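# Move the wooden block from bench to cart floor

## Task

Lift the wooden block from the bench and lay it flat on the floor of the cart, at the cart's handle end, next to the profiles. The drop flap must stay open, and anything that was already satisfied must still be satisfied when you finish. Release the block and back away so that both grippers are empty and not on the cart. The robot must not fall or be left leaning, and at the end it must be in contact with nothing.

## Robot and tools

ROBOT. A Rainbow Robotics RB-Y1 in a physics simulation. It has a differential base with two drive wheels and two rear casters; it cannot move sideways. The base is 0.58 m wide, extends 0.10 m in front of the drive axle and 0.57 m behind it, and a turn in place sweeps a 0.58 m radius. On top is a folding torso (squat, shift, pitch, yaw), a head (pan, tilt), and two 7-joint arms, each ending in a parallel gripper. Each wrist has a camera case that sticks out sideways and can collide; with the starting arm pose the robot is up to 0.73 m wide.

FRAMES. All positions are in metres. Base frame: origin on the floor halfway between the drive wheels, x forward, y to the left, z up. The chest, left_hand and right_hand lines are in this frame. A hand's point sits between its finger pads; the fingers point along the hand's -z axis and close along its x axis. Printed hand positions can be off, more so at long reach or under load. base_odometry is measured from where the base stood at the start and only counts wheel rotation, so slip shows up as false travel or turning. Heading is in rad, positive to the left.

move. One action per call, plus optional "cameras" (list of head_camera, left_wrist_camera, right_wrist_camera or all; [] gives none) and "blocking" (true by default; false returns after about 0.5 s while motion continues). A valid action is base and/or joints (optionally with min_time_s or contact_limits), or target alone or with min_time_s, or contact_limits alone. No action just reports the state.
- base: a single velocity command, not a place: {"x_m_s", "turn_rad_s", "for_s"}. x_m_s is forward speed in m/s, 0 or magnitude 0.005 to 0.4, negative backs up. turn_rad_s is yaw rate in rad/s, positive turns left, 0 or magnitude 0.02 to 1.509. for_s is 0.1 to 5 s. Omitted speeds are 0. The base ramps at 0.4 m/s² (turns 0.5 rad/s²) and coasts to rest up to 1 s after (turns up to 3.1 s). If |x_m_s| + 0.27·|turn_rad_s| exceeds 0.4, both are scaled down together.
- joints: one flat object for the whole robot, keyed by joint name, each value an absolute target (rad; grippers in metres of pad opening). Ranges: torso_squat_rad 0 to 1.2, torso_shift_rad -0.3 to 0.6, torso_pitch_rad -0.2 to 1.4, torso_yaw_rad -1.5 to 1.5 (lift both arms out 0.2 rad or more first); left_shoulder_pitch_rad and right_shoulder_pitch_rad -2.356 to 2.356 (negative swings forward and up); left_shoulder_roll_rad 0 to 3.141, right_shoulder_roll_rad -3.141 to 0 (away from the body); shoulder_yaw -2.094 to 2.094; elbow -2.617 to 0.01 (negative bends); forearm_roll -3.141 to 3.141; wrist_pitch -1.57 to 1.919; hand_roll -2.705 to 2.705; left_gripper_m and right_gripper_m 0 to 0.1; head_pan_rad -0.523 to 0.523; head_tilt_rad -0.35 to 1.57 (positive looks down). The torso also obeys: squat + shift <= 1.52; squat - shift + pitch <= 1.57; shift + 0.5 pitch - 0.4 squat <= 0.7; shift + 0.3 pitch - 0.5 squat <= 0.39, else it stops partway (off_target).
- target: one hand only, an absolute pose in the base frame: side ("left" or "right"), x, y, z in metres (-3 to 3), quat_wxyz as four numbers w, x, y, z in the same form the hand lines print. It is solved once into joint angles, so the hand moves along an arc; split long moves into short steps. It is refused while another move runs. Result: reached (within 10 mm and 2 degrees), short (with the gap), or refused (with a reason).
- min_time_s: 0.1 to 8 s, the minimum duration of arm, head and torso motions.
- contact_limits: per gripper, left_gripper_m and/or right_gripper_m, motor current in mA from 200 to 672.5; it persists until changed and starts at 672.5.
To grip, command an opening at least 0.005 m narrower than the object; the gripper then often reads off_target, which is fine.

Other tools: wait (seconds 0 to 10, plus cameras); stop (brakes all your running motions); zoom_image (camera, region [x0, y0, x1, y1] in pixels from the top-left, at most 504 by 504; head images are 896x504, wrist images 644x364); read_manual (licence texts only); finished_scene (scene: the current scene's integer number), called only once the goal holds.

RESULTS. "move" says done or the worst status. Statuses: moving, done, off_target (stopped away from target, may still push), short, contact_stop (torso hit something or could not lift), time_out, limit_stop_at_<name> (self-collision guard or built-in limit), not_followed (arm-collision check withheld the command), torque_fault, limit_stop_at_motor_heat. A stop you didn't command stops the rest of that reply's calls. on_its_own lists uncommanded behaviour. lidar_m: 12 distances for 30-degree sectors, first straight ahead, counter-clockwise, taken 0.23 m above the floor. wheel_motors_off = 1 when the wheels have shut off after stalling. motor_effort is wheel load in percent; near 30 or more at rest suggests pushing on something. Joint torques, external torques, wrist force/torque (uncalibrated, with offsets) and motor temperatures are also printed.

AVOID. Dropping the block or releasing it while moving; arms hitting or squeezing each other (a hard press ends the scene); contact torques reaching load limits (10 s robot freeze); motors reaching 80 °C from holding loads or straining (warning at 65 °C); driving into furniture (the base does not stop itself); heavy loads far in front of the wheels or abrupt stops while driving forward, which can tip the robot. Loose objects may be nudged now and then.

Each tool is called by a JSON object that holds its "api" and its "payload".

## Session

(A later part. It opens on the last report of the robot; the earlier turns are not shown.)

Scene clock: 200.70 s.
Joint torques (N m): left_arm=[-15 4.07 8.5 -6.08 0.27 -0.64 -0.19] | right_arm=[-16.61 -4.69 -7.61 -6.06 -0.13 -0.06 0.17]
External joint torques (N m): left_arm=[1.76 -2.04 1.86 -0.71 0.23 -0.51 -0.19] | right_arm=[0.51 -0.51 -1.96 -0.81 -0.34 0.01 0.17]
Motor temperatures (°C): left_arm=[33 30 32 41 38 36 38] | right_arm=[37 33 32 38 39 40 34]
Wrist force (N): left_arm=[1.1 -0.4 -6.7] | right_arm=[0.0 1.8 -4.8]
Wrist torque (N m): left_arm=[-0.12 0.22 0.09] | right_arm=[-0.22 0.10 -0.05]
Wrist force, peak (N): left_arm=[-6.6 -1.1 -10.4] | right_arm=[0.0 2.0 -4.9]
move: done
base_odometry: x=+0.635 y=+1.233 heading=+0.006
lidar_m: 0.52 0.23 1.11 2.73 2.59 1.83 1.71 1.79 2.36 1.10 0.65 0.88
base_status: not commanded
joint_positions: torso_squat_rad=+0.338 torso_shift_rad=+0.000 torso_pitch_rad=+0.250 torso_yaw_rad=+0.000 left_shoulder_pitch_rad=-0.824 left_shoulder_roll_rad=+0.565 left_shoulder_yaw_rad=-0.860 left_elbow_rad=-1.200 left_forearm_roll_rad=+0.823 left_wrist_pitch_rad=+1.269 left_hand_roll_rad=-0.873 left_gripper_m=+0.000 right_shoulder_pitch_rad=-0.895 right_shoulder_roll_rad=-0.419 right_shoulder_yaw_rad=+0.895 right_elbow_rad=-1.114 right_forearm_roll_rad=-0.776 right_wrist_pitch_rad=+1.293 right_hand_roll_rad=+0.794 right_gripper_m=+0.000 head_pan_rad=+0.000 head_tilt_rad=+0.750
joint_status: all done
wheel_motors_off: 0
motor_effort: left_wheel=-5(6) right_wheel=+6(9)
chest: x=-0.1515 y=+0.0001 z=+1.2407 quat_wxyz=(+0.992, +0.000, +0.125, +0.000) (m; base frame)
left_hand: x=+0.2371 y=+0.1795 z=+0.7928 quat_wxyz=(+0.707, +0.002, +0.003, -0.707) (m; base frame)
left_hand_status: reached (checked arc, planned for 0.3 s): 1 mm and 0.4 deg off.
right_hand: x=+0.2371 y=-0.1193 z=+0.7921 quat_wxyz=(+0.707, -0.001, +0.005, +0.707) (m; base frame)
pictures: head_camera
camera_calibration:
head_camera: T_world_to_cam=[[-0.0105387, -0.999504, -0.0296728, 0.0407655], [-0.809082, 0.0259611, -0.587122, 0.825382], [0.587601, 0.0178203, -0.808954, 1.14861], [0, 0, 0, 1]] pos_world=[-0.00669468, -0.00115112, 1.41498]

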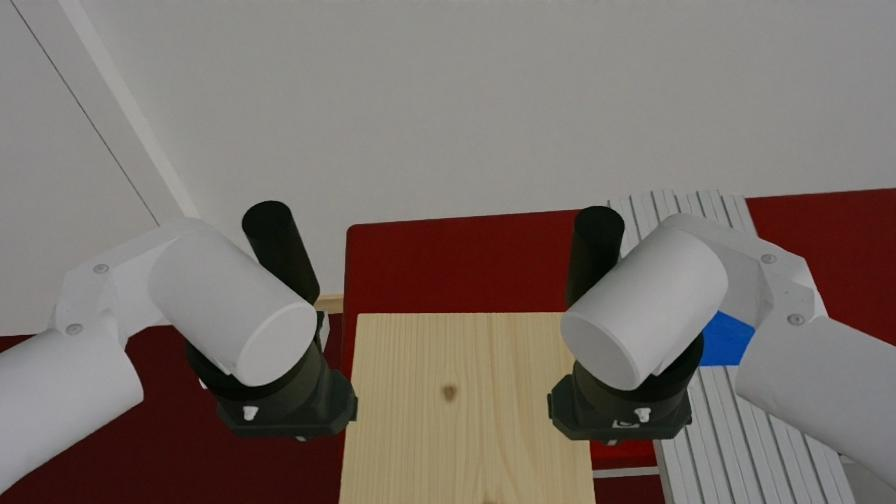

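{"api": "move", "payload": {"base": {"x_m_s":-0.25,"for_s":2.8}, "cameras": []}}

{"api": "move", "payload": {"joints": {"torso_squat_rad":0.35}, "cameras": []}}

{"api": "move", "payload": {"target": {"side":"left","x":0.237,"y":0.115,"z":0.79,"quat_wxyz":[0.7071,0,0,-0.7071]}, "cameras": []}}

{"api": "move", "payload": {"target": {"side":"right","x":0.237,"y":-0.115,"z":0.79,"quat_wxyz":[0.7071,0,0,0.7071]}, "cameras": ["head_camera"]}}

{"api": "move", "payload": {"joints": {"torso_squat_rad":1.05,"torso_shift_rad":0.3,"torso_pitch_rad":0.82}, "cameras": ["head_camera"]}}

Scene clock: 209.63 s.
Joint torques (N m): left_arm=[-15.12 4.1 8.04 -5.76 0.19 -0.48 -0.22] | right_arm=[-17.5 -4.72 -7.11 -5.87 -0.02 -0.11 0.22]
External joint torques (N m): left_arm=[1.64 -2.06 1.39 -0.41 0.15 -0.34 -0.22] | right_arm=[-0.39 -0.55 -1.46 -0.62 -0.23 -0.04 0.23]
Motor temperatures (°C): left_arm=[32 29 32 40 37 35 38] | right_arm=[36 33 32 36 38 39 34]
Wrist force (N): left_arm=[1.0 -0.3 -7.3] | right_arm=[0.2 1.4 -4.8]
Wrist torque (N m): left_arm=[-0.12 0.18 0.06] | right_arm=[-0.16 0.13 -0.09]
Wrist force, peak (N): left_arm=[1.7 0.8 -8.6] | right_arm=[0.0 2.4 -5.1]
move: done
base_odometry: x=-0.066 y=+1.230 heading=+0.004
lidar_m: 0.92 1.55 2.05 4.38 1.53 1.08 1.03 1.07 1.43 3.36 1.29 1.13
base_status: done (sent for 2.8 of 2.8 s)
joint_positions: torso_squat_rad=+0.338 torso_shift_rad=+0.000 torso_pitch_rad=+0.250 torso_yaw_rad=+0.000 left_shoulder_pitch_rad=-0.824 left_shoulder_roll_rad=+0.565 left_shoulder_yaw_rad=-0.860 left_elbow_rad=-1.201 left_forearm_roll_rad=+0.823 left_wrist_pitch_rad=+1.269 left_hand_roll_rad=-0.873 left_gripper_m=+0.000 right_shoulder_pitch_rad=-0.894 right_shoulder_roll_rad=-0.419 right_shoulder_yaw_rad=+0.895 right_elbow_rad=-1.114 right_forearm_roll_rad=-0.776 right_wrist_pitch_rad=+1.293 right_hand_roll_rad=+0.794 right_gripper_m=+0.000 head_pan_rad=+0.000 head_tilt_rad=+0.750
joint_status: not commanded
wheel_motors_off: 0
motor_effort: left_wheel=-13(26) right_wheel=+14(36)
chest: x=-0.1515 y=+0.0001 z=+1.2407 quat_wxyz=(+0.992, +0.000, +0.125, +0.000) (m; base frame)
left_hand: x=+0.2371 y=+0.1794 z=+0.7928 quat_wxyz=(+0.707, +0.002, +0.003, -0.707) (m; base frame)
right_hand: x=+0.2371 y=-0.1193 z=+0.7920 quat_wxyz=(+0.707, -0.001, +0.005, +0.707) (m; base frame)
pictures: none
No camera images: "cameras" was empty.

Scene clock: 210.20 s.
Joint torques (N m): left_arm=[-15.11 4.12 8.17 -5.98 0.2 -0.48 -0.04] | right_arm=[-17.48 -4.56 -6.86 -6.03 0.03 -0.01 0.18]
External joint torques (N m): left_arm=[1.65 -2.04 1.53 -0.62 0.16 -0.34 -0.04] | right_arm=[-0.36 -0.39 -1.21 -0.77 -0.18 0.07 0.18]
Motor temperatures (°C): left_arm=[32 29 32 40 37 35 38] | right_arm=[36 33 32 36 38 39 34]
Wrist force (N): left_arm=[1.6 0.3 -7.1] | right_arm=[-0.2 1.5 -5.0]
Wrist torque (N m): left_arm=[-0.20 0.29 0.05] | right_arm=[-0.17 0.10 -0.09]
Wrist force, peak (N): left_arm=[1.6 -0.3 -8.2] | right_arm=[-0.3 1.1 -5.2]
move: done
base_odometry: x=-0.066 y=+1.230 heading=+0.004
lidar_m: 0.92 1.56 2.05 4.39 1.56 1.08 1.03 1.08 1.40 3.37 1.29 1.12
base_status: not commanded
joint_positions: torso_squat_rad=+0.350 torso_shift_rad=+0.000 torso_pitch_rad=+0.250 torso_yaw_rad=+0.000 left_shoulder_pitch_rad=-0.824 left_shoulder_roll_rad=+0.565 left_shoulder_yaw_rad=-0.860 left_elbow_rad=-1.201 left_forearm_roll_rad=+0.823 left_wrist_pitch_rad=+1.269 left_hand_roll_rad=-0.873 left_gripper_m=+0.000 right_shoulder_pitch_rad=-0.894 right_shoulder_roll_rad=-0.419 right_shoulder_yaw_rad=+0.895 right_elbow_rad=-1.114 right_forearm_roll_rad=-0.776 right_wrist_pitch_rad=+1.293 right_hand_roll_rad=+0.794 right_gripper_m=+0.000 head_pan_rad=+0.000 head_tilt_rad=+0.750
joint_status: all done
wheel_motors_off: 0
motor_effort: left_wheel=-13(14) right_wheel=+14(16)
chest: x=-0.1515 y=+0.0001 z=+1.2379 quat_wxyz=(+0.992, +0.000, +0.125, +0.000) (m; base frame)
left_hand: x=+0.2371 y=+0.1794 z=+0.7900 quat_wxyz=(+0.707, +0.002, +0.003, -0.707) (m; base frame)
right_hand: x=+0.2371 y=-0.1193 z=+0.7892 quat_wxyz=(+0.707, -0.001, +0.005, +0.707) (m; base frame)
pictures: none
No camera images: "cameras" was empty.

Scene clock: 210.97 s.
Joint torques (N m): left_arm=[-15.01 3.34 6.31 -4.69 -0.27 -0.19 0.06] | right_arm=[-17.89 -4.49 -7.15 -5.88 -0.09 0 0.18]
External joint torques (N m): left_arm=[2.42 -0.35 0.19 1.09 -0.32 -0.05 0.06] | right_arm=[-0.78 -0.32 -1.5 -0.63 -0.31 0.07 0.18]
Motor temperatures (°C): left_arm=[32 29 32 40 37 35 38] | right_arm=[36 33 32 36 38 39 34]
Wrist force (N): left_arm=[1.3 0.5 -7.8] | right_arm=[0.3 1.3 -4.9]
Wrist torque (N m): left_arm=[-0.21 0.28 0.05] | right_arm=[-0.13 0.14 -0.06]
Wrist force, peak (N): left_arm=[0.8 -0.4 -8.4] | right_arm=[0.4 1.4 -5.2]
move: done
base_odometry: x=-0.066 y=+1.230 heading=+0.004
lidar_m: 0.90 1.54 2.04 4.39 1.56 1.09 1.03 1.07 1.42 3.37 1.30 1.12
base_status: not commanded
joint_positions: torso_squat_rad=+0.350 torso_shift_rad=+0.000 torso_pitch_rad=+0.250 torso_yaw_rad=+0.000 left_shoulder_pitch_rad=-0.892 left_shoulder_roll_rad=+0.419 left_shoulder_yaw_rad=-0.895 left_elbow_rad=-1.128 left_forearm_roll_rad=+0.772 left_wrist_pitch_rad=+1.291 left_hand_roll_rad=-0.784 left_gripper_m=+0.000 right_shoulder_pitch_rad=-0.894 right_shoulder_roll_rad=-0.419 right_shoulder_yaw_rad=+0.895 right_elbow_rad=-1.114 right_forearm_roll_rad=-0.776 right_wrist_pitch_rad=+1.293 right_hand_roll_rad=+0.794 right_gripper_m=+0.000 head_pan_rad=+0.000 head_tilt_rad=+0.750
joint_status: all done
wheel_motors_off: 0
motor_effort: left_wheel=-13(14) right_wheel=+12(15)
chest: x=-0.1515 y=+0.0001 z=+1.2379 quat_wxyz=(+0.992, +0.000, +0.125, +0.000) (m; base frame)
left_hand: x=+0.2368 y=+0.1148 z=+0.7905 quat_wxyz=(+0.707, +0.000, -0.001, -0.707) (m; base frame)
left_hand_status: reached (checked arc, planned for 0.4 s): 1 mm and 0.1 deg off.
right_hand: x=+0.2371 y=-0.1194 z=+0.7892 quat_wxyz=(+0.707, -0.001, +0.005, +0.707) (m; base frame)
pictures: none
No camera images: "cameras" was empty.

Scene clock: 211.50 s.
Joint torques (N m): left_arm=[-15.25 2.78 6.29 -5.11 -0.19 -0.16 0.07] | right_arm=[-17.45 -4.01 -6.8 -5.87 0.06 0.11 0.05]
External joint torques (N m): left_arm=[2.17 -0.9 0.17 0.68 -0.23 -0.02 0.07] | right_arm=[-0.36 0.06 -1.14 -0.56 -0.15 0.19 0.05]
Motor temperatures (°C): left_arm=[32 29 32 40 37 35 38] | right_arm=[36 32 32 36 38 39 34]
Wrist force (N): left_arm=[1.2 0.3 -8.0] | right_arm=[-0.4 1.9 -4.7]
Wrist torque (N m): left_arm=[-0.21 0.24 0.06] | right_arm=[-0.21 0.04 -0.09]
Wrist force, peak (N): left_arm=[1.2 0.0 -8.3] | right_arm=[1.0 2.5 -5.9]
move: done
base_odometry: x=-0.066 y=+1.230 heading=+0.004
lidar_m: 0.91 1.54 2.05 4.40 1.57 1.08 1.03 1.07 1.41 3.37 1.31 1.11
base_status: not commanded
joint_positions: torso_squat_rad=+0.350 torso_shift_rad=+0.000 torso_pitch_rad=+0.250 torso_yaw_rad=+0.000 left_shoulder_pitch_rad=-0.892 left_shoulder_roll_rad=+0.419 left_shoulder_yaw_rad=-0.895 left_elbow_rad=-1.128 left_forearm_roll_rad=+0.772 left_wrist_pitch_rad=+1.291 left_hand_roll_rad=-0.784 left_gripper_m=+0.000 right_shoulder_pitch_rad=-0.893 right_shoulder_roll_rad=-0.416 right_shoulder_yaw_rad=+0.894 right_elbow_rad=-1.121 right_forearm_roll_rad=-0.774 right_wrist_pitch_rad=+1.290 right_hand_roll_rad=+0.787 right_gripper_m=+0.000 head_pan_rad=+0.000 head_tilt_rad=+0.750
joint_status: all done
wheel_motors_off: 0
motor_effort: left_wheel=-13(13) right_wheel=+13(15)
chest: x=-0.1515 y=+0.0001 z=+1.2379 quat_wxyz=(+0.992, +0.000, +0.125, +0.000) (m; base frame)
left_hand: x=+0.2368 y=+0.1149 z=+0.7905 quat_wxyz=(+0.707, +0.000, -0.001, -0.707) (m; base frame)
right_hand: x=+0.2369 y=-0.1150 z=+0.7899 quat_wxyz=(+0.707, +0.000, +0.000, +0.707) (m; base frame)
right_hand_status: reached (checked arc, planned for 0.1 s): 0 mm and 0.0 deg off.
pictures: head_camera
camera_calibration:
head_camera: T_world_to_cam=[[-0.0106206, -0.999502, -0.0297303, 0.0406634], [-0.809082, 0.0260611, -0.587118, 0.823735], [0.5876, 0.0178187, -0.808955, 1.14635], [0, 0, 0, 1]] pos_world=[-0.00669478, -0.00125082, 1.41218]

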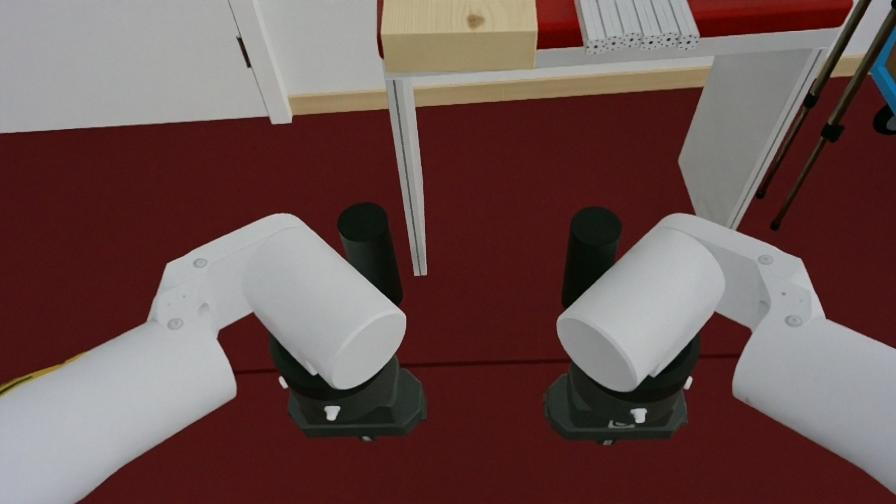

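Scene clock: 214.77 s.
Joint torques (N m): left_arm=[-5.18 -0.53 2.2 -5.28 0.56 0.46 0.03] | right_arm=[-5.56 -0.17 -2.74 -5.75 -0.68 0.76 0.01]
External joint torques (N m): left_arm=[0.32 -0.5 0.48 0.45 -0.19 -0.17 0.04] | right_arm=[-0.25 0.34 -1.1 -0.59 -0.15 0.11 0.01]
Motor temperatures (°C): left_arm=[32 29 32 40 37 35 38] | right_arm=[36 32 32 36 37 39 34]
Wrist force (N): left_arm=[0.8 3.7 -6.8] | right_arm=[0.2 -1.2 -3.4]
Wrist torque (N m): left_arm=[-0.39 0.26 0.09] | right_arm=[-0.08 0.12 -0.05]
Wrist force, peak (N): left_arm=[1.0 3.5 -8.3] | right_arm=[0.2 1.6 -4.9]
move: done
base_odometry: x=-0.066 y=+1.230 heading=+0.005
lidar_m: 0.92 1.56 2.05 4.39 1.56 1.10 1.02 1.08 1.42 3.37 1.35 1.11
base_status: not commanded
joint_positions: torso_squat_rad=+1.050 torso_shift_rad=+0.300 torso_pitch_rad=+0.819 torso_yaw_rad=+0.000 left_shoulder_pitch_rad=-0.891 left_shoulder_roll_rad=+0.419 left_shoulder_yaw_rad=-0.895 left_elbow_rad=-1.128 left_forearm_roll_rad=+0.772 left_wrist_pitch_rad=+1.291 left_hand_roll_rad=-0.784 left_gripper_m=+0.000 right_shoulder_pitch_rad=-0.893 right_shoulder_roll_rad=-0.416 right_shoulder_yaw_rad=+0.894 right_elbow_rad=-1.121 right_forearm_roll_rad=-0.774 right_wrist_pitch_rad=+1.290 right_hand_roll_rad=+0.787 right_gripper_m=+0.000 head_pan_rad=+0.000 head_tilt_rad=+0.750
joint_status: all done
wheel_motors_off: 0
motor_effort: left_wheel=-5(14) right_wheel=+3(18)
chest: x=+0.1011 y=+0.0000 z=+0.8245 quat_wxyz=(+0.917, +0.000, +0.398, +0.000) (m; base frame)
left_hand: x=+0.1866 y=+0.1149 z=+0.2383 quat_wxyz=(+0.679, -0.198, +0.198, -0.679) (m; base frame)
right_hand: x=+0.1866 y=-0.1150 z=+0.2378 quat_wxyz=(+0.679, +0.199, +0.199, +0.679) (m; base frame)
pictures: head_camera
camera_calibration:
head_camera: T_world_to_cam=[[-0.0249784, -0.999501, -0.0193092, 0.0239131], [-0.997965, 0.0260641, -0.0581877, 0.368331], [0.058662, 0.0178165, -0.998119, 0.872887], [0, 0, 0, 1]] pos_world=[0.316973, -0.00125081, 0.893139]

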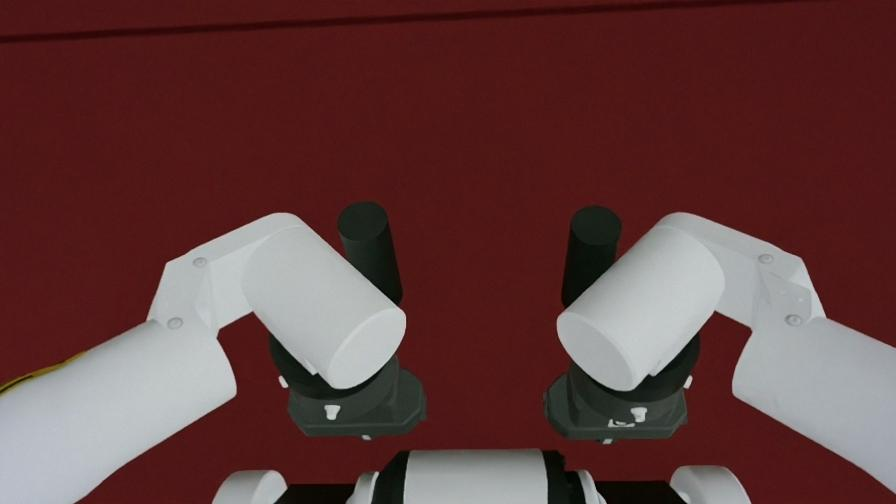

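{"api": "move", "payload": {"target": {"side":"left","x":0.42,"y":0.115,"z":0.245,"quat_wxyz":[0.7071,0,0,-0.7071]}, "cameras": []}}

{"api": "move", "payload": {"target": {"side":"right","x":0.42,"y":-0.115,"z":0.245,"quat_wxyz":[0.7071,0,0,0.7071]}}}

Scene clock: 216.97 s.
Joint torques (N m): left_arm=[-10.07 0.96 4.08 -5.33 0.16 -0.17 0.21] | right_arm=[-5.48 -0.29 -3.05 -5.66 -0.66 0.75 -0.04]
External joint torques (N m): left_arm=[2.01 -1.2 0.37 0.76 0.12 -0.03 0.21] | right_arm=[-0.17 0.22 -1.41 -0.5 -0.13 0.1 -0.04]
Motor temperatures (°C): left_arm=[32 29 32 40 36 34 38] | right_arm=[36 32 32 35 37 38 34]
Wrist force (N): left_arm=[1.0 -0.2 -7.9] | right_arm=[0.4 -1.8 -3.6]
Wrist torque (N m): left_arm=[-0.13 0.18 0.09] | right_arm=[0.00 0.16 -0.08]
Wrist force, peak (N): left_arm=[0.0 1.0 -8.9] | right_arm=[-0.3 -1.4 -4.3]
move: done
base_odometry: x=-0.066 y=+1.230 heading=+0.005
lidar_m: 0.90 1.56 2.05 4.40 1.55 1.09 1.03 1.07 1.41 3.37 1.35 1.12
base_status: not commanded
joint_positions: torso_squat_rad=+1.050 torso_shift_rad=+0.300 torso_pitch_rad=+0.819 torso_yaw_rad=+0.000 left_shoulder_pitch_rad=-1.132 left_shoulder_roll_rad=+0.456 left_shoulder_yaw_rad=-0.827 left_elbow_rad=-1.051 left_forearm_roll_rad=+0.512 left_wrist_pitch_rad=+1.044 left_hand_roll_rad=-0.726 left_gripper_m=+0.000 right_shoulder_pitch_rad=-0.893 right_shoulder_roll_rad=-0.416 right_shoulder_yaw_rad=+0.894 right_elbow_rad=-1.121 right_forearm_roll_rad=-0.774 right_wrist_pitch_rad=+1.290 right_hand_roll_rad=+0.787 right_gripper_m=+0.000 head_pan_rad=+0.000 head_tilt_rad=+0.750
joint_status: all done
wheel_motors_off: 0
motor_effort: left_wheel=-4(5) right_wheel=+1(8)
chest: x=+0.1010 y=+0.0000 z=+0.8245 quat_wxyz=(+0.917, +0.000, +0.398, +0.000) (m; base frame)
left_hand: x=+0.4202 y=+0.1149 z=+0.2453 quat_wxyz=(+0.707, +0.000, +0.000, -0.707) (m; base frame)
left_hand_status: reached (checked arc, planned for 0.6 s): 0 mm and 0.1 deg off.
right_hand: x=+0.1866 y=-0.1150 z=+0.2379 quat_wxyz=(+0.679, +0.199, +0.199, +0.679) (m; base frame)
pictures: none
No camera images: "cameras" was empty.

Scene clock: 217.93 s.
Joint torques (N m): left_arm=[-10.42 1.15 4.51 -5.55 0.23 -0.1 0.15] | right_arm=[-11.26 -1.97 -3.63 -5.47 -0.12 0.06 -0.15]
External joint torques (N m): left_arm=[1.66 -1.01 0.8 0.53 0.2 0.04 0.15] | right_arm=[0.48 0.66 -0.17 0.1 -0.31 0.15 -0.15]
Motor temperatures (°C): left_arm=[32 29 32 40 36 34 38] | right_arm=[36 32 32 35 37 38 34]
Wrist force (N): left_arm=[0.2 -0.4 -7.1] | right_arm=[-0.1 1.6 -4.6]
Wrist torque (N m): left_arm=[-0.12 0.11 0.13] | right_arm=[-0.19 0.10 -0.07]
Wrist force, peak (N): left_arm=[0.6 0.2 -8.6] | right_arm=[-0.3 2.8 -4.7]
move: done
base_odometry: x=-0.066 y=+1.230 heading=+0.005
lidar_m: 0.92 1.55 2.05 4.39 1.53 1.08 1.02 1.07 1.41 3.37 1.30 1.12
base_status: not commanded
joint_positions: torso_squat_rad=+1.050 torso_shift_rad=+0.300 torso_pitch_rad=+0.819 torso_yaw_rad=+0.000 left_shoulder_pitch_rad=-1.132 left_shoulder_roll_rad=+0.456 left_shoulder_yaw_rad=-0.827 left_elbow_rad=-1.051 left_forearm_roll_rad=+0.512 left_wrist_pitch_rad=+1.044 left_hand_roll_rad=-0.726 left_gripper_m=+0.000 right_shoulder_pitch_rad=-1.132 right_shoulder_roll_rad=-0.456 right_shoulder_yaw_rad=+0.827 right_elbow_rad=-1.050 right_forearm_roll_rad=-0.512 right_wrist_pitch_rad=+1.043 right_hand_roll_rad=+0.726 right_gripper_m=+0.000 head_pan_rad=+0.000 head_tilt_rad=+0.750
joint_status: all done
wheel_motors_off: 0
motor_effort: left_wheel=-4(5) right_wheel=+2(8)
chest: x=+0.1010 y=+0.0000 z=+0.8245 quat_wxyz=(+0.917, +0.000, +0.398, +0.000) (m; base frame)
left_hand: x=+0.4202 y=+0.1149 z=+0.2453 quat_wxyz=(+0.707, +0.000, +0.000, -0.707) (m; base frame)
right_hand: x=+0.4201 y=-0.1150 z=+0.2452 quat_wxyz=(+0.707, +0.000, +0.000, +0.707) (m; base frame)
right_hand_status: reached (checked arc, planned for 0.6 s): 0 mm and 0.0 deg off.
pictures: head_camera, left_wrist_camera, right_wrist_camera
camera_calibration:
head_camera: T_world_to_cam=[[-0.0249742, -0.999501, -0.0193175, 0.0239211], [-0.997953, 0.0260641, -0.0583915, 0.368514], [0.0588659, 0.0178197, -0.998107, 0.872911], [0, 0, 0, 1]] pos_world=[0.316973, -0.00125082, 0.893239]
left_wrist_camera: T_world_to_cam=[[0.0268958, -0.999602, -0.00847859, 0.105055], [-0.888309, -0.0277894, 0.458404, 0.293093], [-0.458457, -0.00479751, -0.888704, 0.483637], [0, 0, 0, 1]] pos_world=[0.479259, 0.115478, 0.296346]
right_wrist_camera: T_world_to_cam=[[0.0291243, -0.999229, -0.0263138, -0.121904], [-0.861638, -0.0384407, 0.506066, 0.260529], [-0.506688, 0.0079342, -0.862093, 0.497371], [0, 0, 0, 1]] pos_world=[0.480044, -0.115742, 0.293727]

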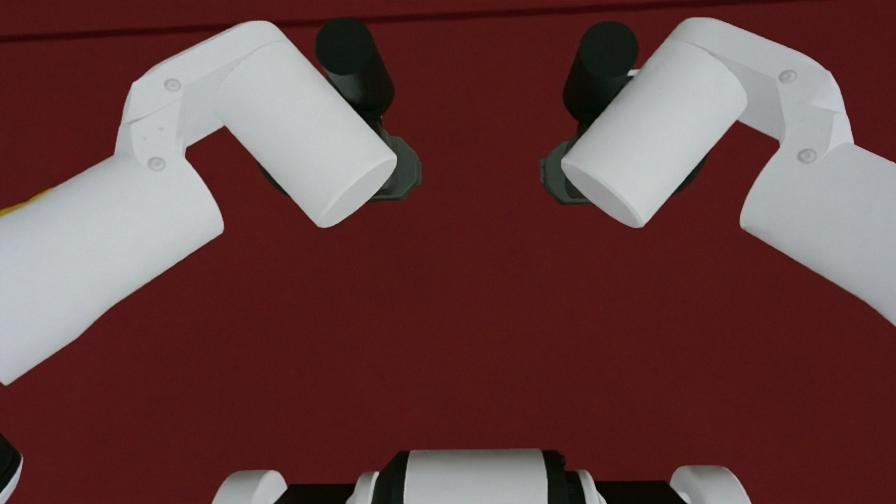

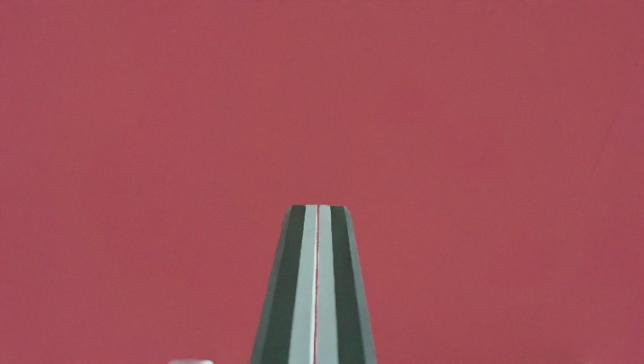

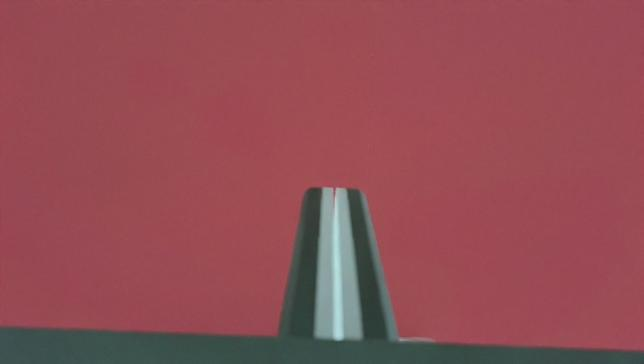

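{"api": "move", "payload": {"joints": {"left_shoulder_pitch_rad":-1.012,"left_shoulder_roll_rad":0.4375,"left_shoulder_yaw_rad":-0.861,"left_elbow_rad":-1.09,"left_forearm_roll_rad":0.642,"left_wrist_pitch_rad":1.1675,"left_hand_roll_rad":-0.755,"right_shoulder_pitch_rad":-1.012,"right_shoulder_roll_rad":-0.4375,"right_shoulder_yaw_rad":0.861,"right_elbow_rad":-1.09,"right_forearm_roll_rad":-0.642,"right_wrist_pitch_rad":1.1675,"right_hand_roll_rad":0.755}, "cameras": []}}

Scene clock: 219.93 s.
Joint torques (N m): left_arm=[-8.67 -0.02 3.94 -6.57 0.18 -0.12 -0.21] | right_arm=[-9.94 -0.74 -2.73 -6.18 -0.19 0.27 0.03]
External joint torques (N m): left_arm=[0.16 -1.05 1.17 -0.66 -0.2 -0.37 -0.21] | right_arm=[-1.38 0.81 -0.11 -0.81 -0.03 -0.01 0.03]
Motor temperatures (°C): left_arm=[32 29 32 39 36 34 38] | right_arm=[36 32 32 35 37 38 34]
Wrist force (N): left_arm=[1.3 1.3 -7.8] | right_arm=[0.0 -0.5 -4.0]
Wrist torque (N m): left_arm=[-0.22 0.24 0.09] | right_arm=[-0.05 0.11 -0.07]
Wrist force, peak (N): left_arm=[0.2 0.0 -9.2] | right_arm=[-0.2 1.6 -5.6]
move: done
base_odometry: x=-0.066 y=+1.230 heading=+0.005
lidar_m: 0.92 1.56 2.04 4.39 1.55 1.09 1.03 1.07 1.41 3.38 1.29 1.11
base_status: not commanded
joint_positions: torso_squat_rad=+1.050 torso_shift_rad=+0.300 torso_pitch_rad=+0.819 torso_yaw_rad=+0.000 left_shoulder_pitch_rad=-1.012 left_shoulder_roll_rad=+0.437 left_shoulder_yaw_rad=-0.861 left_elbow_rad=-1.090 left_forearm_roll_rad=+0.642 left_wrist_pitch_rad=+1.168 left_hand_roll_rad=-0.755 left_gripper_m=+0.000 right_shoulder_pitch_rad=-1.012 right_shoulder_roll_rad=-0.438 right_shoulder_yaw_rad=+0.861 right_elbow_rad=-1.090 right_forearm_roll_rad=-0.642 right_wrist_pitch_rad=+1.168 right_hand_roll_rad=+0.755 right_gripper_m=+0.000 head_pan_rad=+0.000 head_tilt_rad=+0.750
joint_status: all done
wheel_motors_off: 0
motor_effort: left_wheel=-2(10) right_wheel=+3(8)
chest: x=+0.1010 y=+0.0000 z=+0.8245 quat_wxyz=(+0.917, +0.000, +0.398, +0.000) (m; base frame)
left_hand: x=+0.3027 y=+0.1162 z=+0.2292 quat_wxyz=(+0.702, -0.097, +0.101, -0.698) (m; base frame)
right_hand: x=+0.3026 y=-0.1163 z=+0.2292 quat_wxyz=(+0.702, +0.097, +0.101, +0.698) (m; base frame)
pictures: none
No camera images: "cameras" was empty.

{"api": "move", "payload": {"joints": {"torso_squat_rad":0.2,"torso_shift_rad":0,"torso_pitch_rad":0.25,"left_shoulder_pitch_rad":-0.855,"left_shoulder_roll_rad":0.498,"left_shoulder_yaw_rad":-0.876,"left_elbow_rad":-1.167,"left_forearm_roll_rad":0.8,"left_wrist_pitch_rad":1.279,"left_hand_roll_rad":-0.832,"right_shoulder_pitch_rad":-0.855,"right_shoulder_roll_rad":-0.498,"right_shoulder_yaw_rad":0.876,"right_elbow_rad":-1.167,"right_forearm_roll_rad":-0.8,"right_wrist_pitch_rad":1.279,"right_hand_roll_rad":0.832,"head_tilt_rad":0.6}, "cameras": ["head_camera"]}}

Scene clock: 227.67 s.
Joint torques (N m): left_arm=[-15.03 3.59 7.53 -6.15 -0.07 -0.35 -0.04] | right_arm=[-17.52 -5.02 -5.28 -6.04 0.16 -0.04 -0.05]
External joint torques (N m): left_arm=[2.08 -1.43 1.13 -0.59 -0.11 -0.21 -0.04] | right_arm=[-0.8 0.37 0.68 -0.93 -0.05 0.05 -0.06]
Motor temperatures (°C): left_arm=[32 29 32 39 36 34 38] | right_arm=[36 32 32 34 37 38 34]
Wrist force (N): left_arm=[1.2 0.4 -7.6] | right_arm=[-0.4 1.7 -4.7]
Wrist torque (N m): left_arm=[-0.19 0.26 0.13] | right_arm=[-0.20 0.06 -0.08]
Wrist force, peak (N): left_arm=[-0.2 0.8 -9.1] | right_arm=[-0.9 1.7 -5.2]
move: done
base_odometry: x=-0.066 y=+1.230 heading=+0.005
lidar_m: 0.91 1.54 2.04 4.40 1.56 1.09 1.03 1.07 1.42 3.37 1.29 1.12
base_status: not commanded
joint_positions: torso_squat_rad=+0.200 torso_shift_rad=+0.000 torso_pitch_rad=+0.250 torso_yaw_rad=+0.000 left_shoulder_pitch_rad=-0.855 left_shoulder_roll_rad=+0.498 left_shoulder_yaw_rad=-0.876 left_elbow_rad=-1.167 left_forearm_roll_rad=+0.800 left_wrist_pitch_rad=+1.279 left_hand_roll_rad=-0.832 left_gripper_m=+0.000 right_shoulder_pitch_rad=-0.855 right_shoulder_roll_rad=-0.498 right_shoulder_yaw_rad=+0.876 right_elbow_rad=-1.167 right_forearm_roll_rad=-0.800 right_wrist_pitch_rad=+1.279 right_hand_roll_rad=+0.832 right_gripper_m=+0.000 head_pan_rad=+0.000 head_tilt_rad=+0.600
joint_status: all done
wheel_motors_off: 0
motor_effort: left_wheel=-4(7) right_wheel=+7(9)
chest: x=-0.1515 y=+0.0001 z=+1.2664 quat_wxyz=(+0.992, +0.000, +0.125, +0.000) (m; base frame)
left_hand: x=+0.2375 y=+0.1501 z=+0.8179 quat_wxyz=(+0.708, +0.001, +0.001, -0.706) (m; base frame)
right_hand: x=+0.2374 y=-0.1500 z=+0.8178 quat_wxyz=(+0.708, -0.001, +0.001, +0.706) (m; base frame)
pictures: head_camera
camera_calibration:
head_camera: T_world_to_cam=[[-0.00598671, -0.999504, -0.0309147, 0.0436023], [-0.712258, 0.0259617, -0.701437, 1.01461], [0.701892, 0.01782, -0.71206, 1.03765], [0, 0, 0, 1]] pos_world=[-0.00539342, -0.00125112, 1.4519]

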